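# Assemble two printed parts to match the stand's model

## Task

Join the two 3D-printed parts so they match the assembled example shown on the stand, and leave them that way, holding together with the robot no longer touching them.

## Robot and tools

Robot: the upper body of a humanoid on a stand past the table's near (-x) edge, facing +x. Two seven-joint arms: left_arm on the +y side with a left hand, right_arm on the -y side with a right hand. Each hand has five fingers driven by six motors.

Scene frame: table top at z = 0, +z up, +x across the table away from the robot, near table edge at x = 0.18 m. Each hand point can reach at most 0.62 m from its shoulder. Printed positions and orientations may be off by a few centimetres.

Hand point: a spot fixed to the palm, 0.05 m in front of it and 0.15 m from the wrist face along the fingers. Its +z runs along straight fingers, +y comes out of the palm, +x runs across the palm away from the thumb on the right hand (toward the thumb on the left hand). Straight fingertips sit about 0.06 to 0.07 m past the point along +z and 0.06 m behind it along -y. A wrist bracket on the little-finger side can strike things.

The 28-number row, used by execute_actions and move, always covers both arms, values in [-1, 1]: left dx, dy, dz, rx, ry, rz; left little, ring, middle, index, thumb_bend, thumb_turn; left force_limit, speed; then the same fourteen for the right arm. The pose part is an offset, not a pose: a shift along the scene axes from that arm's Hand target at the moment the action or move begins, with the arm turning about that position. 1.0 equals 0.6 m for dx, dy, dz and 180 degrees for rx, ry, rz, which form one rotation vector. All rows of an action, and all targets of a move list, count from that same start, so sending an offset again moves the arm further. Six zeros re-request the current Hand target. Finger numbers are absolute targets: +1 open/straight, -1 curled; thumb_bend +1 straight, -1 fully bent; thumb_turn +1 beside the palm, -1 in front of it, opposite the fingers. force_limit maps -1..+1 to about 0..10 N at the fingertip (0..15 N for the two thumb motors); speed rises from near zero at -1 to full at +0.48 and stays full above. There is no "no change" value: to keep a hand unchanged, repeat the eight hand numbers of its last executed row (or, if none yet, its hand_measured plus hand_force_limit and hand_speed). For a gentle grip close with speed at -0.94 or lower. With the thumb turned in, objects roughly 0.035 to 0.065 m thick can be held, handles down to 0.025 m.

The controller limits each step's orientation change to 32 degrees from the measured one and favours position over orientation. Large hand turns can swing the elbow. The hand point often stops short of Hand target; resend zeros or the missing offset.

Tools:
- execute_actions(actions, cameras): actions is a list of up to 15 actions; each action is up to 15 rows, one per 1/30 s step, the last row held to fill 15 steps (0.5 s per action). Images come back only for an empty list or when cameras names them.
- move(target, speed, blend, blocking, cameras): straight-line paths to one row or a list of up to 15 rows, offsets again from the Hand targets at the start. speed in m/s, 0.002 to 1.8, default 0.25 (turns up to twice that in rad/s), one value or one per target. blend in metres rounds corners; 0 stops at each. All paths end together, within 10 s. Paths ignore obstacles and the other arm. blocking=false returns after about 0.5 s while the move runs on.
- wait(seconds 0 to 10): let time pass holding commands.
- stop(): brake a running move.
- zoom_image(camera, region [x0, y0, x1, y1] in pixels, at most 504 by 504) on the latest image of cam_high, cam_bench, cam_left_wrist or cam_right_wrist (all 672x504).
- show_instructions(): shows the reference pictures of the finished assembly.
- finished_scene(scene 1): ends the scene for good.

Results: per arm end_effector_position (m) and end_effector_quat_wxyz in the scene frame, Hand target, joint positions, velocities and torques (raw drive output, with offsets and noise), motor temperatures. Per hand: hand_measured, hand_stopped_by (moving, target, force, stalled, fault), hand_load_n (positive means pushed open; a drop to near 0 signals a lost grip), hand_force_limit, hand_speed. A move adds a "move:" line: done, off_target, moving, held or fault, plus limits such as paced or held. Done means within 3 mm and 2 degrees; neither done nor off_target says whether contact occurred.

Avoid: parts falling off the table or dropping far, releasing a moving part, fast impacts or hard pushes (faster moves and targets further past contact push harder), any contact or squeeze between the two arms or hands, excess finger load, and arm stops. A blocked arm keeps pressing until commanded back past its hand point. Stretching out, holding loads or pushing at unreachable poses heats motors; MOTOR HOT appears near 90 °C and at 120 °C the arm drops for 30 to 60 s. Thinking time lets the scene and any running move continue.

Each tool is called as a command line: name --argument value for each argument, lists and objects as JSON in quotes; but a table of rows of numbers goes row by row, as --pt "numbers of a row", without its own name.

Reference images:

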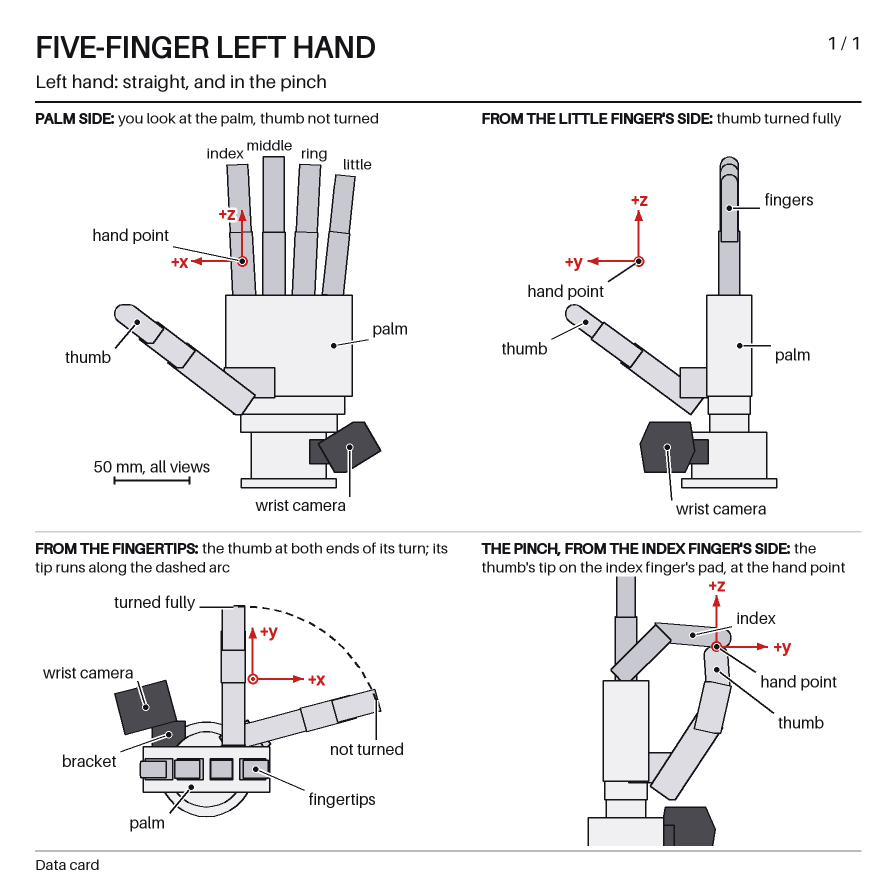

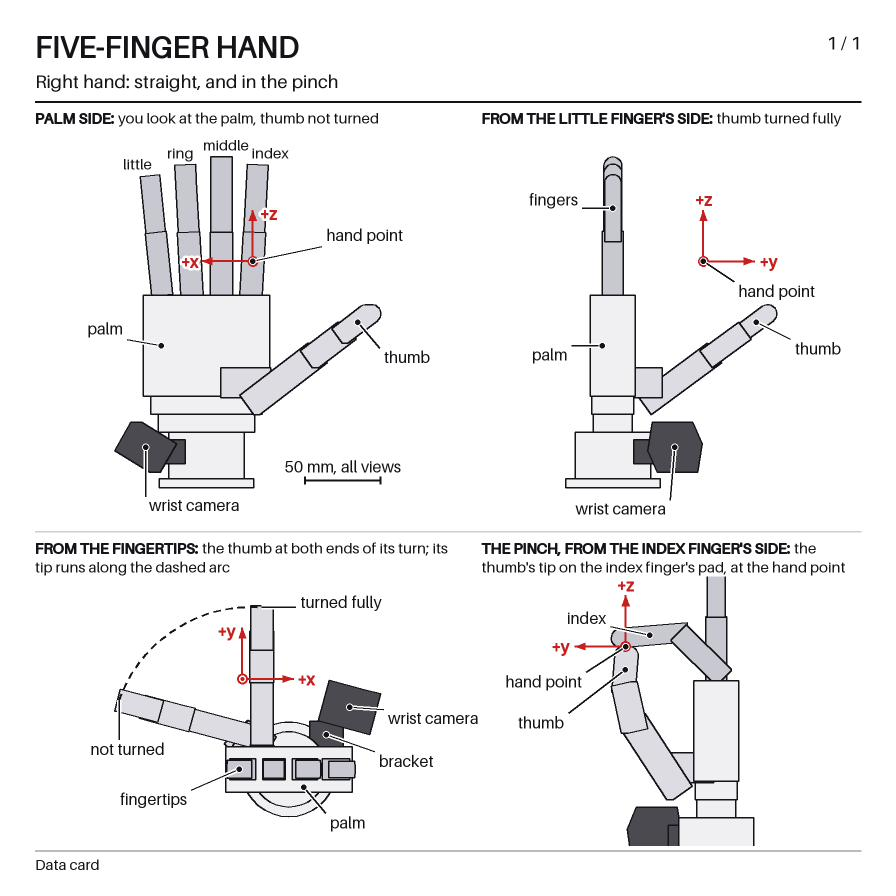

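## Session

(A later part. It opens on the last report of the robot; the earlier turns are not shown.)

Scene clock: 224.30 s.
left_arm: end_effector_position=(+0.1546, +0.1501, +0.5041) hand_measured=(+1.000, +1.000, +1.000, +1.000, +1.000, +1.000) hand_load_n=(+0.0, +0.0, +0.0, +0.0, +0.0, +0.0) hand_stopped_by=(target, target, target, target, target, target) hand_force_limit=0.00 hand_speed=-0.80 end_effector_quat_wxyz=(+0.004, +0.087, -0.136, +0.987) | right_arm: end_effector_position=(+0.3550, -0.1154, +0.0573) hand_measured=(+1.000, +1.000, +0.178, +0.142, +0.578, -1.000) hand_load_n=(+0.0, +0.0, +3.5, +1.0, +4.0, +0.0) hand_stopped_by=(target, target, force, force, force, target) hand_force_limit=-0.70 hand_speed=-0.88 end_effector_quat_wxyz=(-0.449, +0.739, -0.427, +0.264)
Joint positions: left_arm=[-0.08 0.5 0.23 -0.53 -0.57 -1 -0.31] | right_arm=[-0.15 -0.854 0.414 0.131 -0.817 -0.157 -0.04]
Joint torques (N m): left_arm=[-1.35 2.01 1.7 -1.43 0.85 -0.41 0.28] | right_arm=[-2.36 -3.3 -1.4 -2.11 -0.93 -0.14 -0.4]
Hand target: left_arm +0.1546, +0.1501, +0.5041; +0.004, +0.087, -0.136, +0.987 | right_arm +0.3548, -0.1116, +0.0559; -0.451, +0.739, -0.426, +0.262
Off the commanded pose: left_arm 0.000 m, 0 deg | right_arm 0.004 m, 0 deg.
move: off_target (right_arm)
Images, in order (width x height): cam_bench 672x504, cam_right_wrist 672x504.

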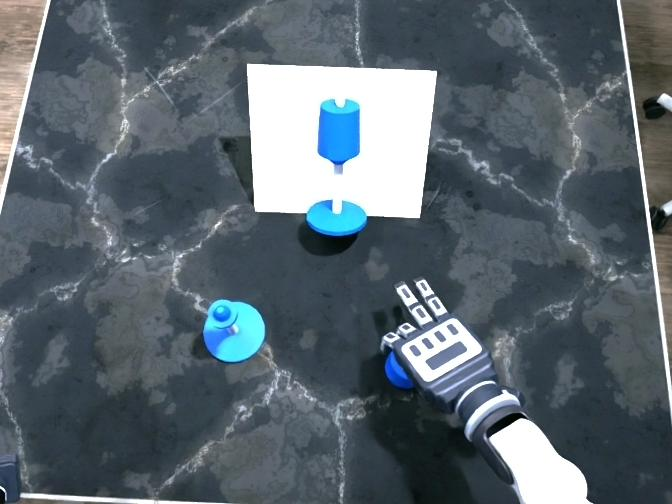

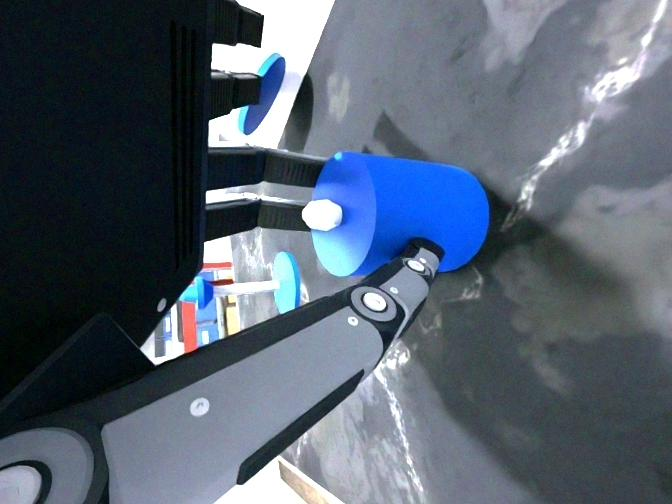

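move --target '[0,0,0,0,0,0,1,1,1,1,1,1,0,-0.8,0,0,0,0,0,0,1,1,-0.1,-0.2,0.05,-1,-0.3,-0.94]' --speed 0.1

Scene clock: 228.50 s.
left_arm: end_effector_position=(+0.1546, +0.1501, +0.5041) hand_measured=(+1.000, +1.000, +1.000, +1.000, +1.000, +1.000) hand_load_n=(+0.0, +0.0, +0.0, +0.0, -0.5, +0.0) hand_stopped_by=(target, target, target, target, target, target) hand_force_limit=0.00 hand_speed=-0.80 end_effector_quat_wxyz=(+0.004, +0.087, -0.136, +0.987) | right_arm: end_effector_position=(+0.3550, -0.1154, +0.0574) hand_measured=(+1.000, +1.000, +0.178, +0.134, +0.576, -1.000) hand_load_n=(+0.0, +0.0, +2.5, +4.0, +5.5, -0.5) hand_stopped_by=(target, target, force, force, force, target) hand_force_limit=-0.30 hand_speed=-0.94 end_effector_quat_wxyz=(-0.449, +0.739, -0.427, +0.264)
Joint positions: left_arm=[-0.08 0.5 0.23 -0.53 -0.57 -1 -0.31] | right_arm=[-0.15 -0.854 0.414 0.131 -0.817 -0.157 -0.041]
Joint torques (N m): left_arm=[-1.49 2.01 1.81 -1.36 0.89 -0.45 0.26] | right_arm=[-2.42 -3.28 -1.44 -2.09 -0.87 -0.14 -0.4]
Hand target: left_arm +0.1546, +0.1501, +0.5041; +0.004, +0.087, -0.136, +0.987 | right_arm +0.3548, -0.1116, +0.0559; -0.451, +0.739, -0.426, +0.262
Off the commanded pose: left_arm 0.000 m, 0 deg | right_arm 0.004 m, 0 deg.
move: off_target (right_arm)

Good grip. Lift.

move --target '[0,0,0,0,0,0,1,1,1,1,1,1,0,-0.8,0,0,0.18,0,0,0,1,1,-0.1,-0.2,0.05,-1,-0.3,-0.94]' --speed 0.12 --cameras '["cam_high","cam_bench","cam_right_wrist"]'

Scene clock: 244.50 s.
left_arm: end_effector_position=(+0.1546, +0.1501, +0.5041) hand_measured=(+1.000, +1.000, +1.000, +1.000, +1.000, +1.000) hand_load_n=(+0.0, +0.0, +0.0, +0.0, +0.0, +0.0) hand_stopped_by=(target, target, target, target, target, target) hand_force_limit=0.00 hand_speed=-0.80 end_effector_quat_wxyz=(+0.004, +0.087, -0.136, +0.987) | right_arm: end_effector_position=(+0.3536, -0.1107, +0.1599) hand_measured=(+1.000, +1.000, +0.178, +0.134, +0.576, -1.000) hand_load_n=(+0.0, +0.0, +2.0, +3.5, +5.5, -0.5) hand_stopped_by=(target, target, force, force, force, target) hand_force_limit=-0.30 hand_speed=-0.94 end_effector_quat_wxyz=(-0.450, +0.740, -0.428, +0.258)
Joint positions: left_arm=[-0.08 0.5 0.23 -0.53 -0.57 -1 -0.31] | right_arm=[0.008 -1.104 0.118 -0.4 -0.545 0 0.308]
Joint torques (N m): left_arm=[-1.4 1.98 1.76 -1.41 0.94 -0.42 0.26] | right_arm=[-1.33 -5.51 -3.53 -3.47 -0.64 -0.04 -0.33]
Hand target: left_arm +0.1546, +0.1501, +0.5041; +0.004, +0.087, -0.136, +0.987 | right_arm +0.3548, -0.1116, +0.1639; -0.451, +0.739, -0.426, +0.262
Off the commanded pose: left_arm 0.000 m, 0 deg | right_arm 0.004 m, 1 deg.
move: off_target (right_arm)
Images, in order (width x height): cam_high 672x504, cam_bench 672x504, cam_right_wrist 672x504.

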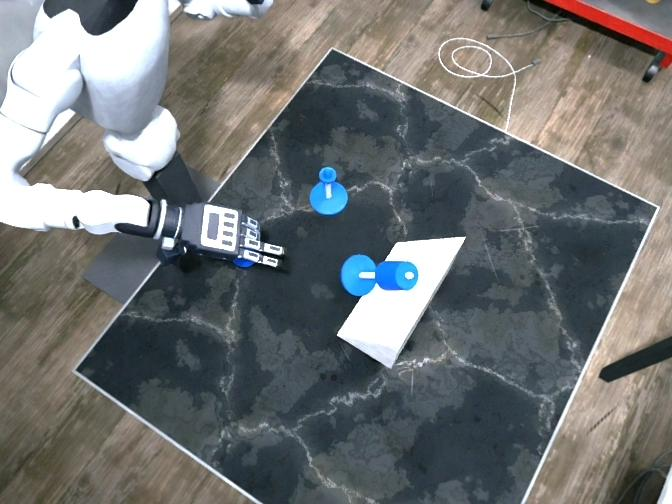

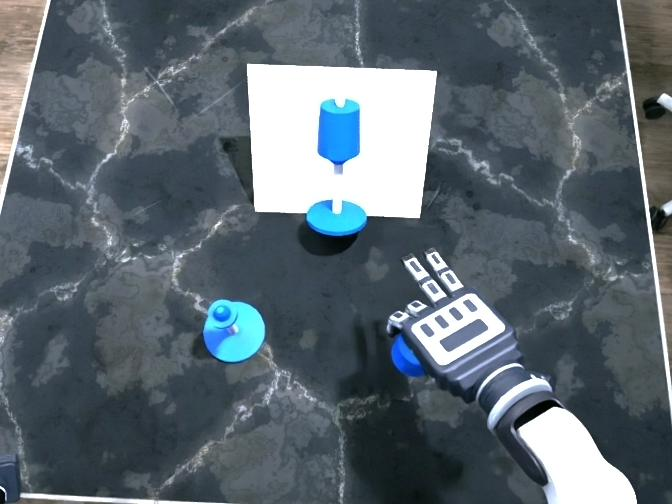

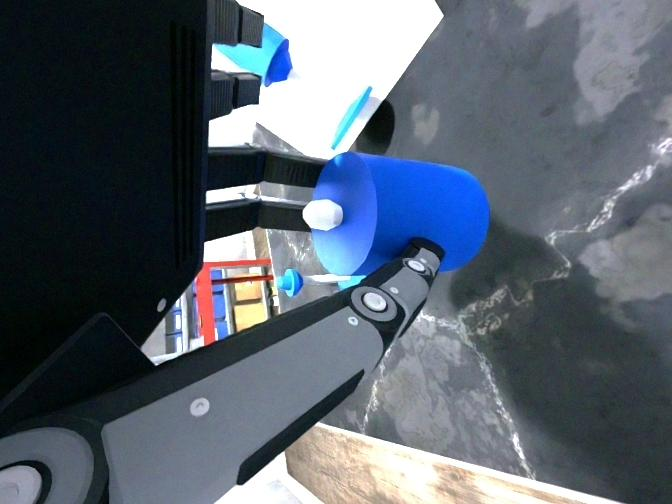

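move --target '[0,0,0,0,0,0,1,1,1,1,1,1,0,-0.8,0.03,0.23,0.045,0,0,0,1,1,-0.1,-0.2,0.05,-1,-0.3,-0.94]' --speed 0.15 --cameras '["cam_high","cam_bench","cam_right_wrist"]'

Scene clock: 256.37 s.
left_arm: end_effector_position=(+0.1546, +0.1501, +0.5041) hand_measured=(+1.000, +1.000, +1.000, +1.000, +1.000, +1.000) hand_load_n=(+0.0, +0.0, +0.0, +0.0, +0.0, +0.0) hand_stopped_by=(target, target, target, target, target, target) hand_force_limit=0.00 hand_speed=-0.80 end_effector_quat_wxyz=(+0.004, +0.087, -0.136, +0.987) | right_arm: end_effector_position=(+0.3709, +0.0241, +0.1887) hand_measured=(+1.000, +1.000, +0.178, +0.134, +0.576, -1.000) hand_load_n=(+0.0, +0.0, +2.5, +3.5, +5.5, +0.0) hand_stopped_by=(target, target, force, force, force, target) hand_force_limit=-0.30 hand_speed=-0.94 end_effector_quat_wxyz=(-0.449, +0.740, -0.430, +0.258)
Joint positions: left_arm=[-0.08 0.5 0.23 -0.53 -0.57 -1 -0.31] | right_arm=[-0.585 -0.634 0.628 -0.56 -1.024 0.593 0.861]
Joint torques (N m): left_arm=[-1.33 2.04 1.73 -1.41 0.8 -0.41 0.28] | right_arm=[-3.88 -0.95 -1.41 -2.81 -2.13 -0.05 -0.34]
Hand target: left_arm +0.1546, +0.1501, +0.5041; +0.004, +0.087, -0.136, +0.987 | right_arm +0.3728, +0.0264, +0.1909; -0.451, +0.739, -0.426, +0.262
Off the commanded pose: left_arm 0.000 m, 0 deg | right_arm 0.004 m, 1 deg.
move: off_target (right_arm)
Images, in order (width x height): cam_high 672x504, cam_bench 672x504, cam_right_wrist 672x504.

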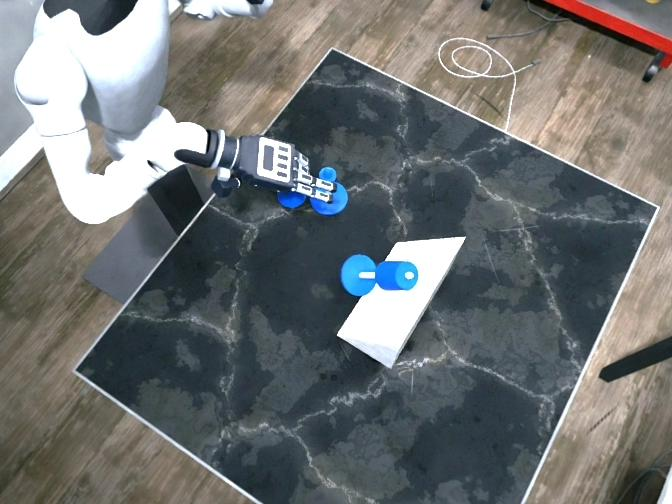

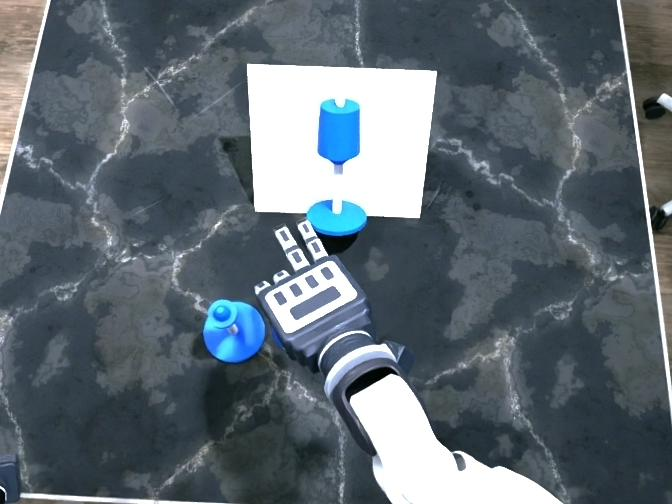

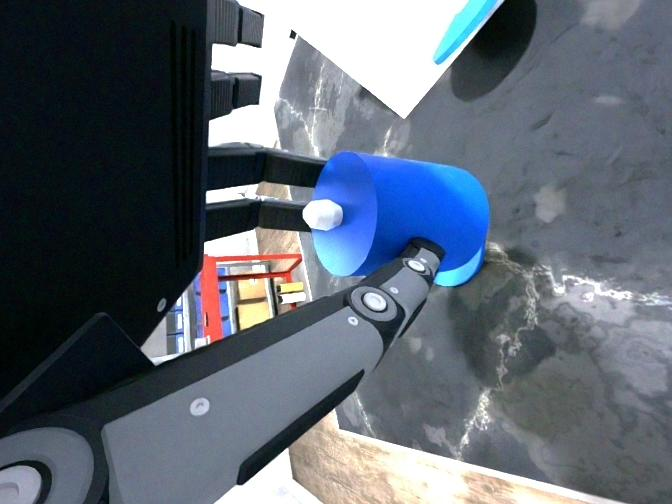

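move --target '[0.342,0.217,-0.39,0.152,0.415,-0.012,1,1,1,1,1,1,0,-0.8,0,0,0,0,0,0,1,1,-0.1,-0.2,0.05,-1,-0.3,-0.94]' --speed 0.35

Scene clock: 297.40 s.
left_arm: end_effector_position=(+0.3583, +0.2819, +0.2706) hand_measured=(+1.000, +1.000, +1.000, +1.000, +1.000, +1.000) hand_load_n=(+0.0, +0.0, +0.0, +0.0, +0.0, +0.0) hand_stopped_by=(target, target, target, target, target, target) hand_force_limit=0.00 hand_speed=-0.80 end_effector_quat_wxyz=(+0.072, +0.668, -0.312, +0.672) | right_arm: end_effector_position=(+0.3708, +0.0240, +0.1886) hand_measured=(+1.000, +1.000, +0.178, +0.134, +0.576, -1.000) hand_load_n=(+0.0, +0.0, +2.0, +3.5, +5.5, +0.0) hand_stopped_by=(target, target, force, force, force, target) hand_force_limit=-0.30 hand_speed=-0.94 end_effector_quat_wxyz=(-0.449, +0.740, -0.430, +0.258)
Joint positions: left_arm=[-0.83 0.942 -0.099 1.385 -0.788 -0.734 -1.405] | right_arm=[-0.585 -0.634 0.628 -0.56 -1.024 0.593 0.862]
Joint torques (N m): left_arm=[-4.42 3.61 1.87 -0.22 0.66 -0.99 0.18] | right_arm=[-3.91 -0.94 -1.44 -2.82 -2.02 -0.06 -0.32]
Motor temperatures (°C): left_arm=[40 40 39 38 39 32 25] | right_arm=[51 44 41 45 39 27 30]
Hand target: left_arm +0.3598, +0.2803, +0.2701; +0.083, +0.658, -0.321, +0.676 | right_arm +0.3728, +0.0264, +0.1909; -0.451, +0.739, -0.426, +0.262
Off the commanded pose: left_arm 0.002 m, 2 deg | right_arm 0.004 m, 1 deg.
move: off_target (right_arm)

move --target '[-0.12,-0.117,-0.18,0.102,0.276,-0.008,1,1,1,1,1,1,0,-0.8,0,0,0,0,0,0,1,1,-0.1,-0.2,0.05,-1,-0.3,-0.94]' --speed 0.2 --cameras '["cam_high","cam_bench","cam_left_wrist"]'

Scene clock: 303.00 s.
left_arm: end_effector_position=(+0.2889, +0.2137, +0.1630) hand_measured=(+1.000, +1.000, +1.000, +1.000, +1.000, +1.000) hand_load_n=(+0.0, +0.0, +0.0, +0.0, +0.0, +0.0) hand_stopped_by=(target, target, target, target, target, target) hand_force_limit=0.00 hand_speed=-0.80 end_effector_quat_wxyz=(+0.112, +0.883, -0.360, +0.281) | right_arm: end_effector_position=(+0.3708, +0.0240, +0.1886) hand_measured=(+1.000, +1.000, +0.178, +0.134, +0.576, -1.000) hand_load_n=(+0.0, +0.0, +2.5, +3.5, +6.0, +0.0) hand_stopped_by=(target, target, force, force, force, target) hand_force_limit=-0.30 hand_speed=-0.94 end_effector_quat_wxyz=(-0.449, +0.740, -0.430, +0.258)
Joint positions: left_arm=[-0.411 1.374 -0.387 0.031 -0.683 0.475 -0.81] | right_arm=[-0.585 -0.634 0.628 -0.56 -1.024 0.593 0.862]
Joint torques (N m): left_arm=[-3.39 3.55 3.16 -0.64 1.2 -0.66 -0.14] | right_arm=[-3.95 -0.94 -1.46 -2.78 -2.02 -0.06 -0.32]
Hand target: left_arm +0.2878, +0.2101, +0.1621; +0.115, +0.881, -0.365, +0.279 | right_arm +0.3728, +0.0264, +0.1909; -0.451, +0.739, -0.426, +0.262
Off the commanded pose: left_arm 0.004 m, 1 deg | right_arm 0.004 m, 1 deg.
move: off_target (left_arm, right_arm)
Images, in order (width x height): cam_high 672x504, cam_bench 672x504, cam_left_wrist 672x504.

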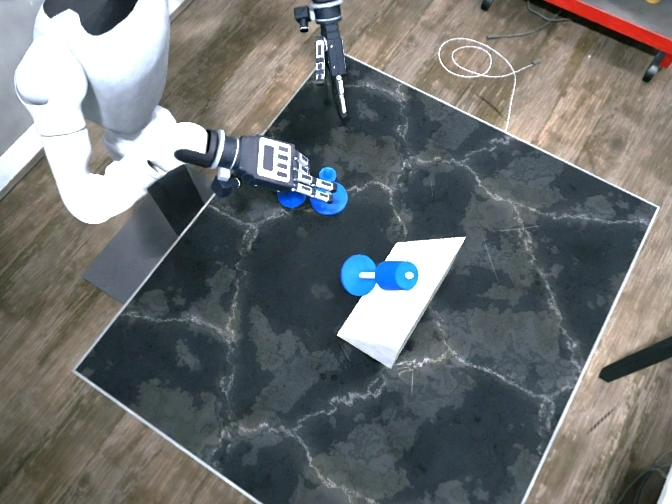

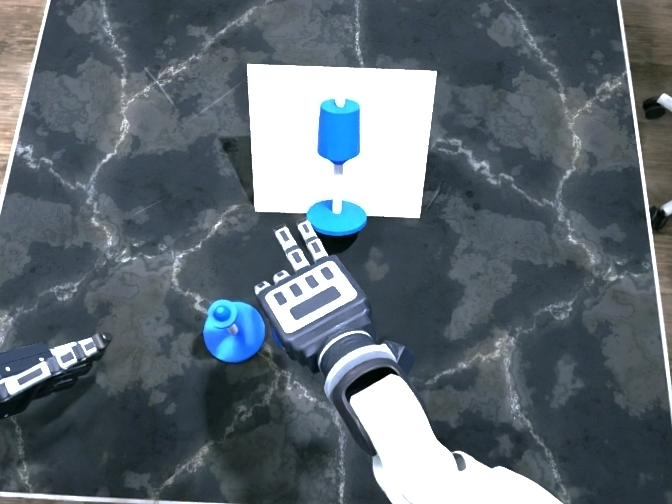

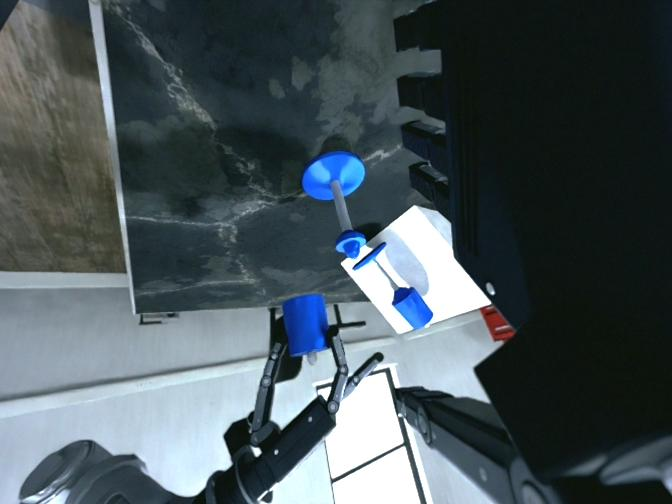

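zoom_image --camera "cam_left_wrist" --region '[250, 130, 450, 380]'

Scaled by 2.016 from the camera's 672x504 image, which has a finer 960x720 frame.

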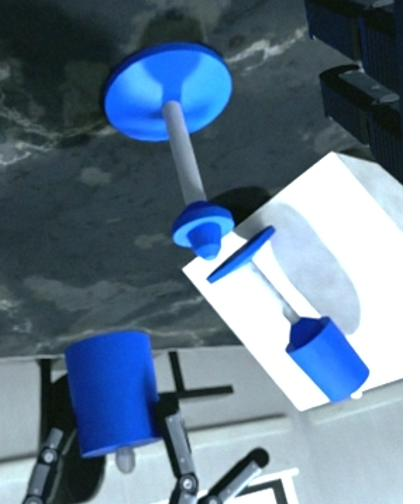

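move --target '[0,0,0,0,0,0,1,1,1,1,1,1,0,-0.8,0.035,0.073,-0.02,0,0,0,1,1,-0.1,-0.2,0.05,-1,-0.3,-0.94]' --speed 0.12 --cameras '["cam_high","cam_bench","cam_left_wrist"]'

zoom_image --camera "cam_left_wrist" --region '[250, 130, 450, 380]'

Scene clock: 314.63 s.
left_arm: end_effector_position=(+0.2888, +0.2137, +0.1630) hand_measured=(+1.000, +1.000, +1.000, +1.000, +1.000, +1.000) hand_load_n=(+0.0, -0.5, +0.0, +0.0, +0.0, +0.0) hand_stopped_by=(target, target, target, target, target, target) hand_force_limit=0.00 hand_speed=-0.80 end_effector_quat_wxyz=(+0.112, +0.883, -0.360, +0.281) | right_arm: end_effector_position=(+0.3903, +0.0675, +0.1743) hand_measured=(+1.000, +1.000, +0.178, +0.134, +0.576, -1.000) hand_load_n=(+0.0, +0.0, +2.0, +3.0, +6.0, +0.0) hand_stopped_by=(target, target, force, force, force, target) hand_force_limit=-0.30 hand_speed=-0.94 end_effector_quat_wxyz=(-0.446, +0.741, -0.433, +0.254)
Joint positions: left_arm=[-0.411 1.374 -0.387 0.031 -0.683 0.476 -0.81] | right_arm=[-0.733 -0.428 0.72 -0.3 -1.088 0.604 0.836]
Joint torques (N m): left_arm=[-3.29 3.46 3.15 -0.73 1.33 -0.68 -0.15] | right_arm=[-4.83 -0.1 -1.52 -2.92 -2.11 -0.14 -0.47]
Hand target: left_arm +0.2878, +0.2101, +0.1621; +0.115, +0.881, -0.365, +0.279 | right_arm +0.3938, +0.0702, +0.1789; -0.451, +0.739, -0.426, +0.262
Off the commanded pose: left_arm 0.004 m, 1 deg | right_arm 0.006 m, 1 deg.
move: off_target (left_arm, right_arm)
Images, in order (width x height): cam_high 672x504, cam_bench 672x504, cam_left_wrist 672x504.

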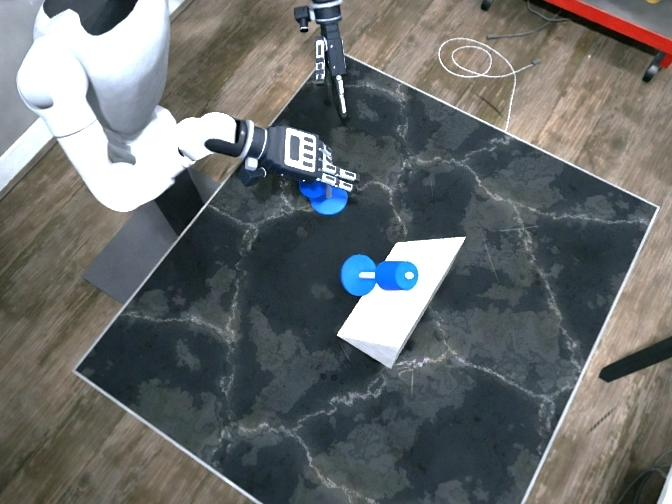

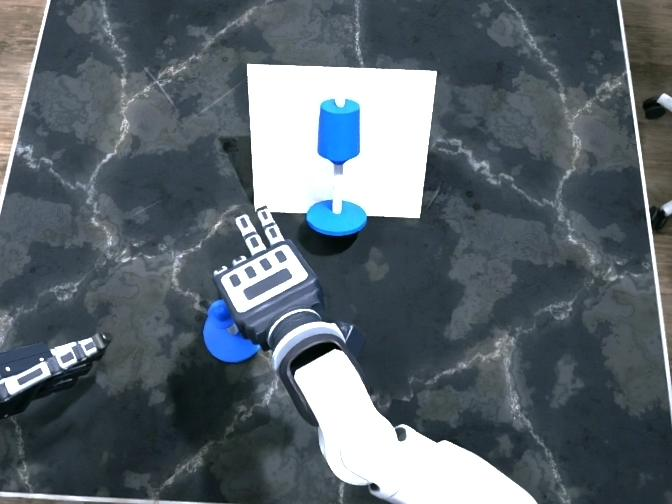

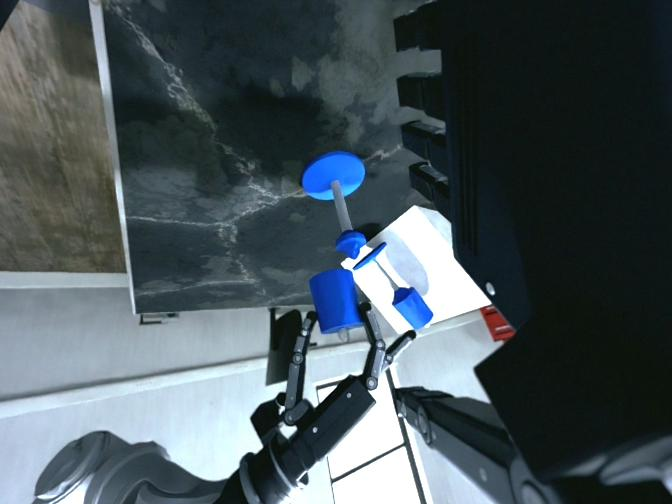

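Scaled by 2.016 from the camera's 672x504 image, which has a finer 960x720 frame.

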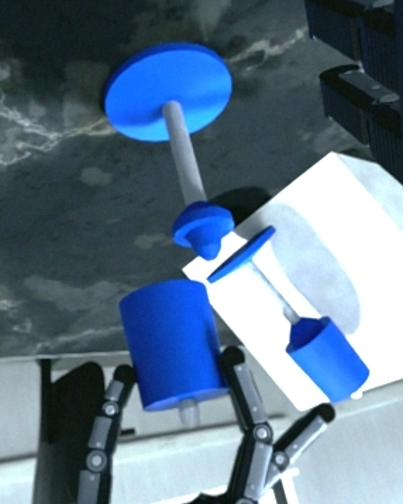

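zoom_image --camera "cam_bench" --region '[180, 240, 340, 400]'

zoom_image --camera "cam_high" --region '[260, 110, 400, 230]'

Scaled by 3.150 from the camera's 672x504 image, which has a finer 960x720 frame.

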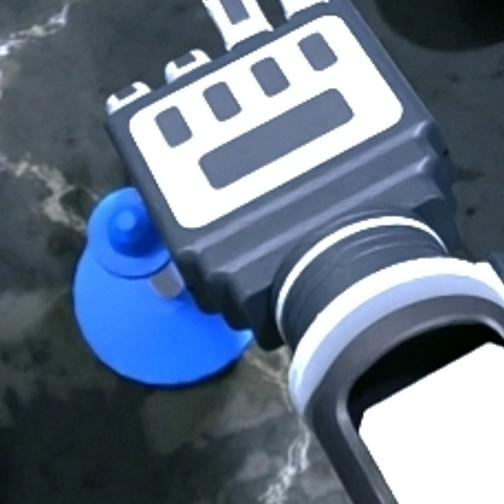

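Scaled by 3.600 from the camera's 672x504 image, which has a finer 960x720 frame.

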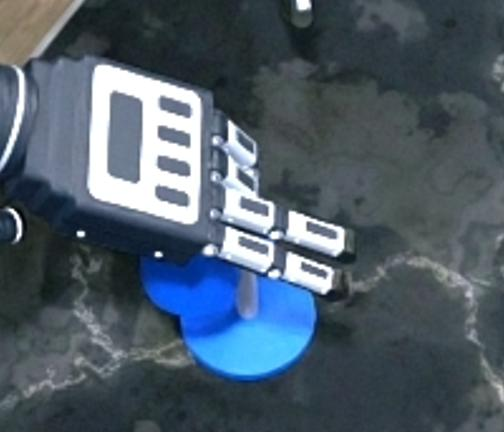

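move --target '[0,0,0,0,0,0,1,1,1,1,1,1,0,-0.8,0.025,0.033,0.03,0,0,0,1,1,-0.1,-0.2,0.05,-1,-0.3,-0.94]' --speed 0.1 --cameras '["cam_high","cam_bench","cam_left_wrist"]'

zoom_image --camera "cam_left_wrist" --region '[250, 130, 450, 380]'

zoom_image --camera "cam_high" --region '[260, 110, 400, 230]'

zoom_image --camera "cam_bench" --region '[180, 240, 340, 400]'

Scene clock: 392.27 s.
left_arm: end_effector_position=(+0.2888, +0.2137, +0.1630) hand_measured=(+1.000, +1.000, +1.000, +1.000, +1.000, +1.000) hand_load_n=(+0.0, +0.0, +0.0, +0.0, +0.0, +0.0) hand_stopped_by=(target, target, target, target, target, target) hand_force_limit=0.00 hand_speed=-0.80 end_effector_quat_wxyz=(+0.112, +0.883, -0.360, +0.281) | right_arm: end_effector_position=(+0.4054, +0.0884, +0.1920) hand_measured=(+1.000, +1.000, +0.178, +0.134, +0.576, -1.000) hand_load_n=(+0.0, +0.0, +2.0, +3.5, +5.5, -0.5) hand_stopped_by=(target, target, force, force, force, target) hand_force_limit=-0.30 hand_speed=-0.94 end_effector_quat_wxyz=(-0.448, +0.742, -0.428, +0.257)
Joint positions: left_arm=[-0.411 1.374 -0.387 0.031 -0.683 0.476 -0.81] | right_arm=[-0.867 -0.354 0.72 -0.197 -1.088 0.611 0.886]
Joint torques (N m): left_arm=[-3.25 3.5 3.21 -0.71 1.29 -0.66 -0.15] | right_arm=[-5.17 -0.03 -1.97 -2.83 -1.81 -0.04 -0.33]
Motor temperatures (°C): left_arm=[45 44 41 38 39 32 25] | right_arm=[57 43 41 46 39 27 31]
Hand target: left_arm +0.2878, +0.2101, +0.1621; +0.115, +0.881, -0.365, +0.279 | right_arm +0.4088, +0.0900, +0.1969; -0.451, +0.739, -0.426, +0.262
Off the commanded pose: left_arm 0.004 m, 1 deg | right_arm 0.006 m, 1 deg.
move: off_target (left_arm, right_arm)
Images, in order (width x height): cam_high 672x504, cam_bench 672x504, cam_left_wrist 672x504.

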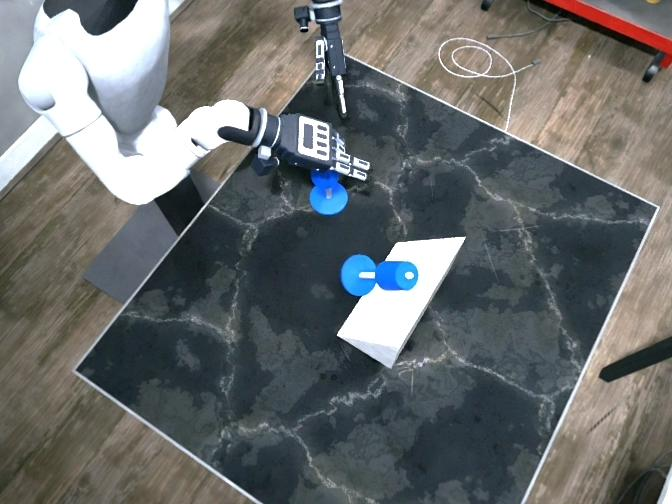

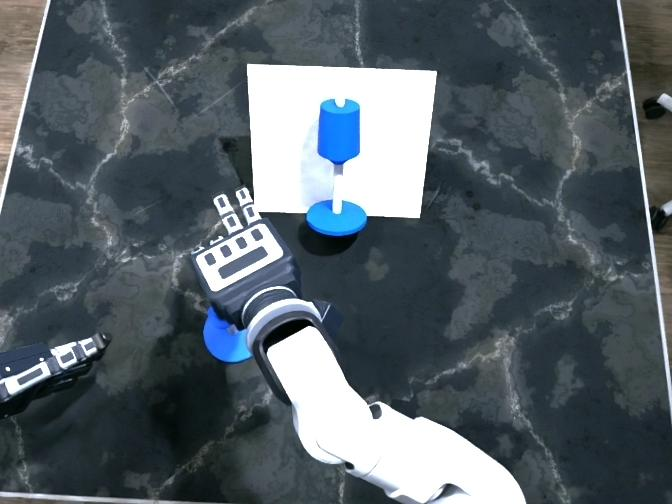

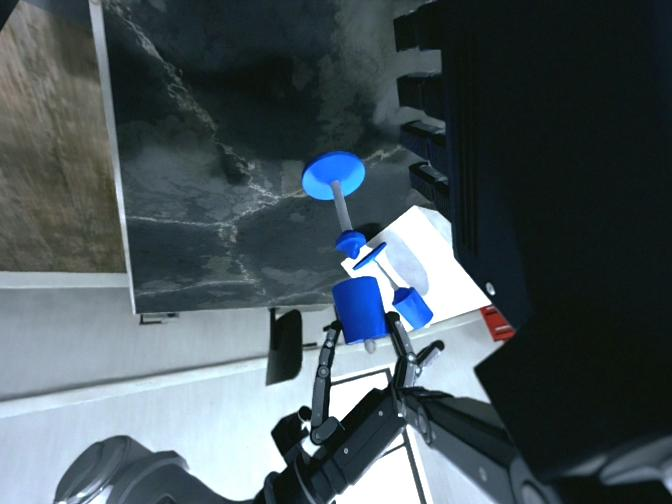

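Scaled by 2.016 from the camera's 672x504 image, which has a finer 960x720 frame.

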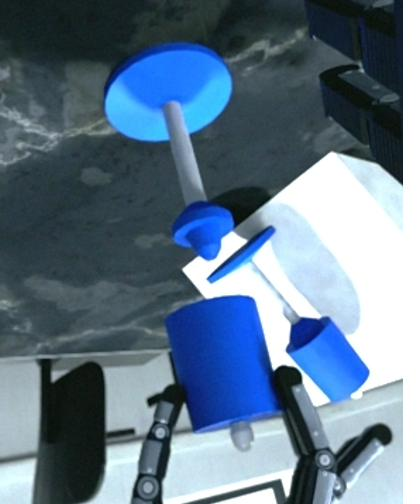

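Scaled by 3.600 from the camera's 672x504 image, which has a finer 960x720 frame.

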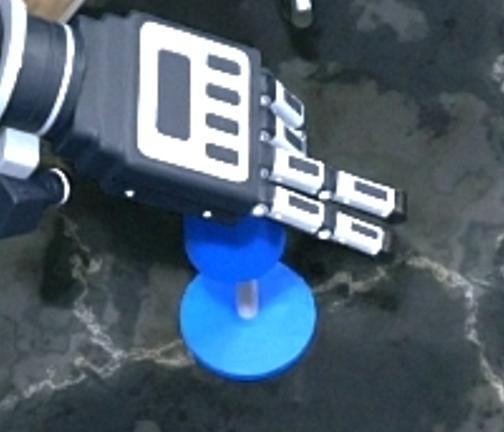

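Scaled by 3.150 from the camera's 672x504 image, which has a finer 960x720 frame.

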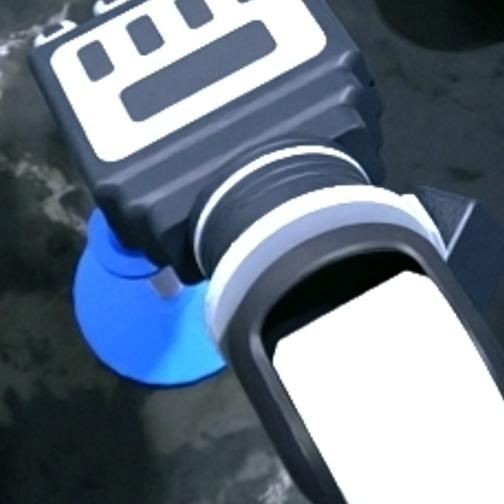

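move --target '[0,0,0,0,0,0,1,1,1,1,1,1,0,-0.8,-0.003,0.03,0,0,0,0,1,1,-0.1,-0.2,0.05,-1,-0.3,-0.94]' --speed 0.1 --cameras '["cam_high","cam_bench","cam_left_wrist"]'

zoom_image --camera "cam_left_wrist" --region '[250, 130, 450, 380]'

zoom_image --camera "cam_high" --region '[260, 110, 400, 230]'

zoom_image --camera "cam_bench" --region '[180, 240, 340, 400]'

Scene clock: 406.53 s.
left_arm: end_effector_position=(+0.2888, +0.2137, +0.1630) hand_measured=(+1.000, +1.000, +1.000, +1.000, +1.000, +1.000) hand_load_n=(+0.0, +0.0, +0.0, +0.0, +0.0, +0.0) hand_stopped_by=(target, target, target, target, target, target) hand_force_limit=0.00 hand_speed=-0.80 end_effector_quat_wxyz=(+0.112, +0.883, -0.360, +0.281) | right_arm: end_effector_position=(+0.4041, +0.1057, +0.1920) hand_measured=(+1.000, +1.000, +0.178, +0.134, +0.576, -1.000) hand_load_n=(+0.0, +0.0, +2.0, +3.5, +5.5, +0.0) hand_stopped_by=(target, target, force, force, force, target) hand_force_limit=-0.30 hand_speed=-0.94 end_effector_quat_wxyz=(-0.448, +0.740, -0.432, +0.255)
Joint positions: left_arm=[-0.411 1.374 -0.387 0.031 -0.683 0.476 -0.81] | right_arm=[-0.902 -0.276 0.743 -0.137 -1.126 0.641 0.895]
Joint torques (N m): left_arm=[-3.28 3.46 3.18 -0.69 1.23 -0.7 -0.16] | right_arm=[-5.4 0.42 -1.45 -2.84 -2.08 -0.06 -0.32]
Motor temperatures (°C): left_arm=[45 45 41 37 39 32 25] | right_arm=[57 43 41 45 39 27 31]
Hand target: left_arm +0.2878, +0.2101, +0.1621; +0.115, +0.881, -0.365, +0.279 | right_arm +0.4070, +0.1080, +0.1969; -0.451, +0.739, -0.426, +0.262
Off the commanded pose: left_arm 0.004 m, 1 deg | right_arm 0.006 m, 1 deg.
move: off_target (left_arm, right_arm)
Images, in order (width x height): cam_high 672x504, cam_bench 672x504, cam_left_wrist 672x504.

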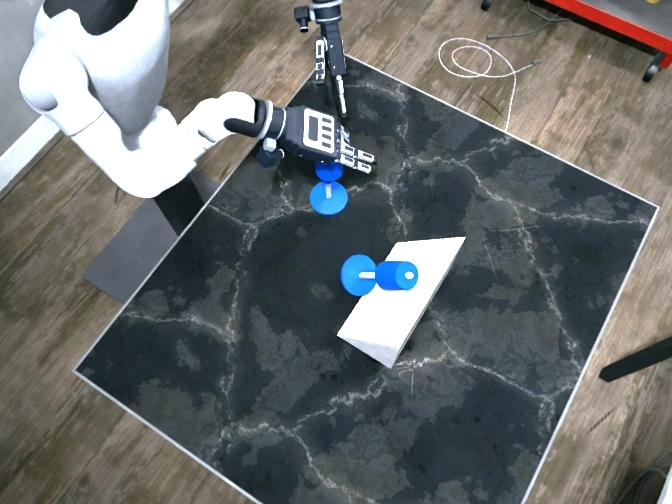

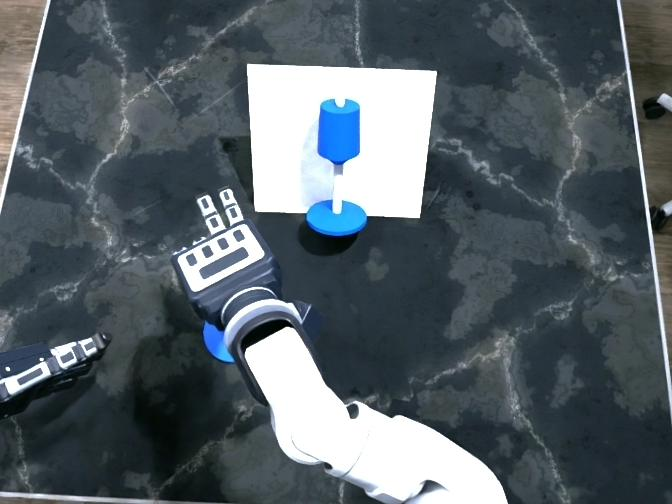

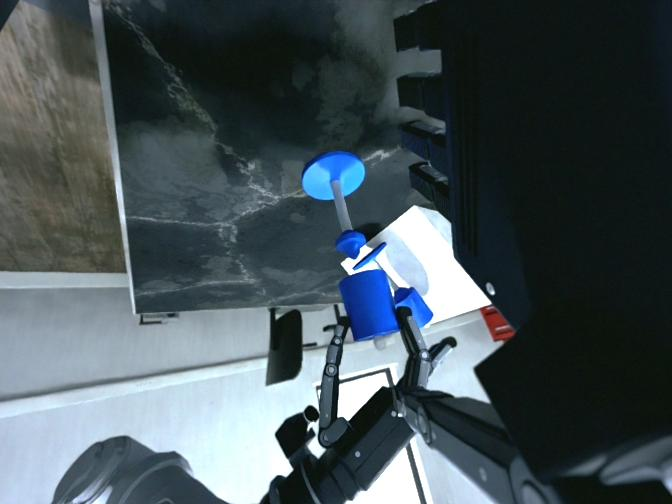

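Scaled by 2.016 from the camera's 672x504 image, which has a finer 960x720 frame.

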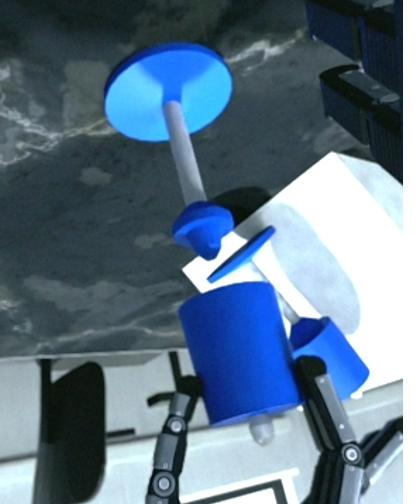

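Scaled by 3.600 from the camera's 672x504 image, which has a finer 960x720 frame.

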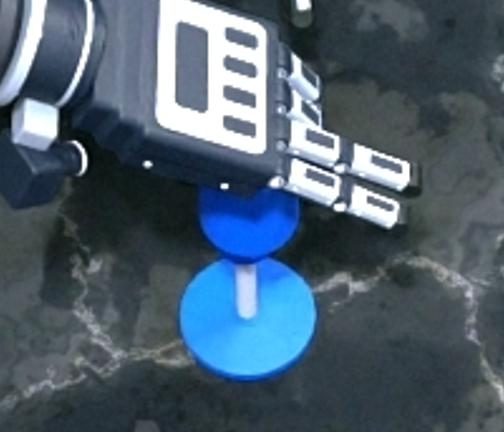

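Scaled by 3.150 from the camera's 672x504 image, which has a finer 960x720 frame.

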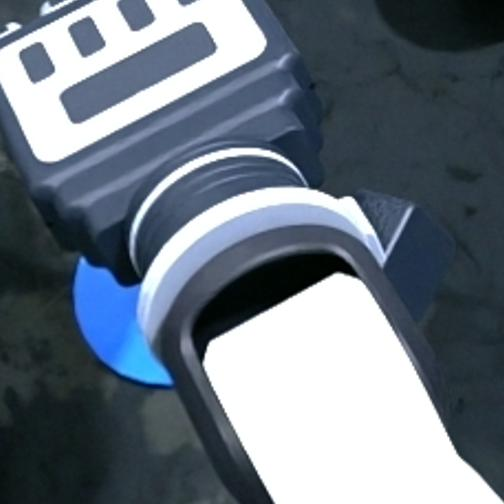

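move --target '[0,0,0,0,0,0,1,1,1,1,1,1,0,-0.8,-0.015,0.015,0,0,0,0,1,1,-0.1,-0.2,0.05,-1,-0.3,-0.94]' --speed 0.1 --cameras '["cam_high","cam_bench","cam_left_wrist"]'

zoom_image --camera "cam_left_wrist" --region '[290, 190, 410, 340]'

zoom_image --camera "cam_high" --region '[280, 130, 380, 220]'

Scene clock: 419.07 s.
left_arm: end_effector_position=(+0.2888, +0.2137, +0.1630) hand_measured=(+1.000, +1.000, +1.000, +1.000, +1.000, +1.000) hand_load_n=(+0.0, +0.0, +0.0, +0.0, +0.0, +0.0) hand_stopped_by=(target, target, target, target, target, target) hand_force_limit=0.00 hand_speed=-0.80 end_effector_quat_wxyz=(+0.112, +0.883, -0.360, +0.281) | right_arm: end_effector_position=(+0.3968, +0.1136, +0.1907) hand_measured=(+1.000, +1.000, +0.178, +0.134, +0.576, -1.000) hand_load_n=(+0.0, +0.0, +2.5, +3.0, +5.5, +0.0) hand_stopped_by=(target, target, force, force, force, target) hand_force_limit=-0.30 hand_speed=-0.94 end_effector_quat_wxyz=(-0.445, +0.741, -0.433, +0.256)
Joint positions: left_arm=[-0.411 1.374 -0.387 0.031 -0.683 0.476 -0.81] | right_arm=[-0.902 -0.233 0.773 -0.137 -1.182 0.679 0.925]
Joint torques (N m): left_arm=[-3.23 3.53 3.36 -0.67 1.2 -0.67 -0.14] | right_arm=[-5.04 0.65 -1.33 -4.05 -2.12 -0.06 -0.31]
Motor temperatures (°C): left_arm=[45 45 41 37 39 32 25] | right_arm=[60 43 41 46 39 27 30]
Hand target: left_arm +0.2878, +0.2101, +0.1621; +0.115, +0.881, -0.365, +0.279 | right_arm +0.3980, +0.1170, +0.1969; -0.451, +0.739, -0.426, +0.262
Off the commanded pose: left_arm 0.004 m, 1 deg | right_arm 0.007 m, 1 deg.
move: off_target (left_arm, right_arm)
Images, in order (width x height): cam_high 672x504, cam_bench 672x504, cam_left_wrist 672x504.

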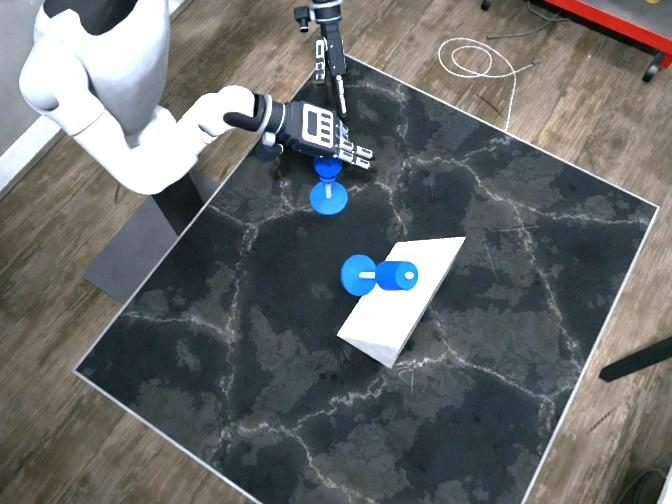

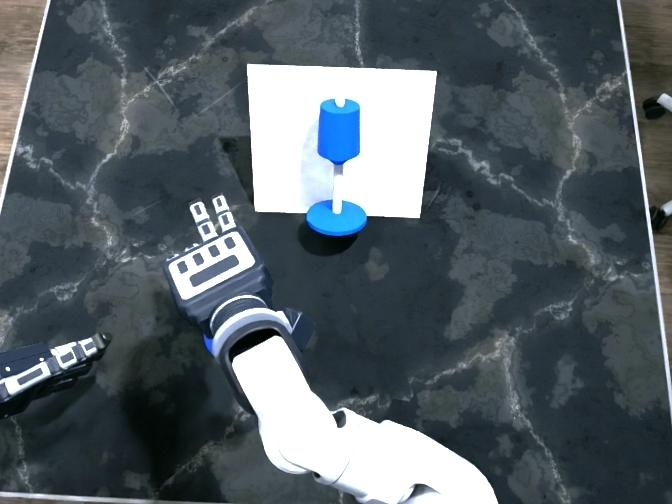

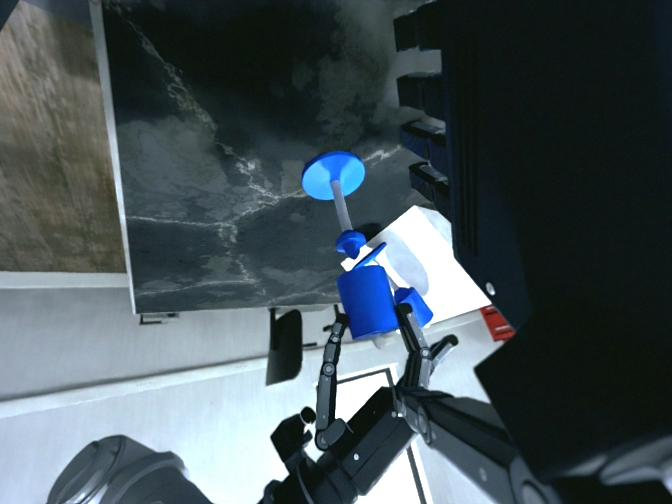

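Scaled by 3.360 from the camera's 672x504 image, which has a finer 960x720 frame.

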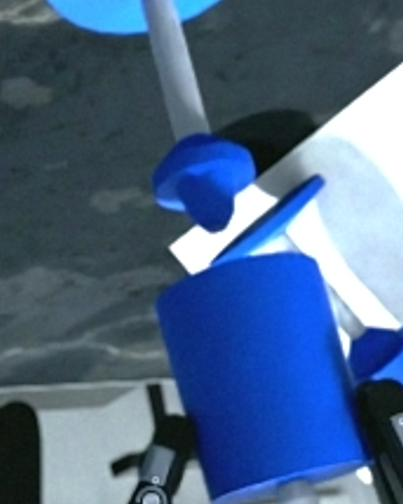

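Scaled by 5.040 from the camera's 672x504 image, which has a finer 960x720 frame.

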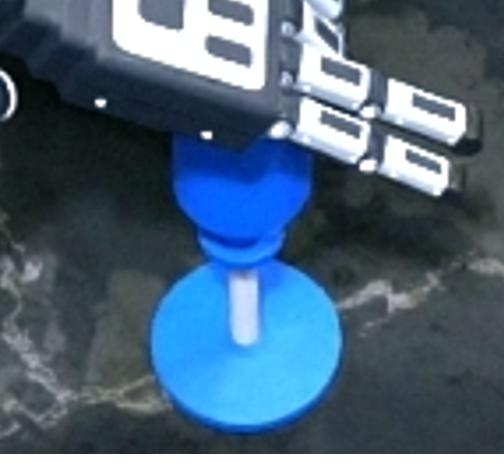

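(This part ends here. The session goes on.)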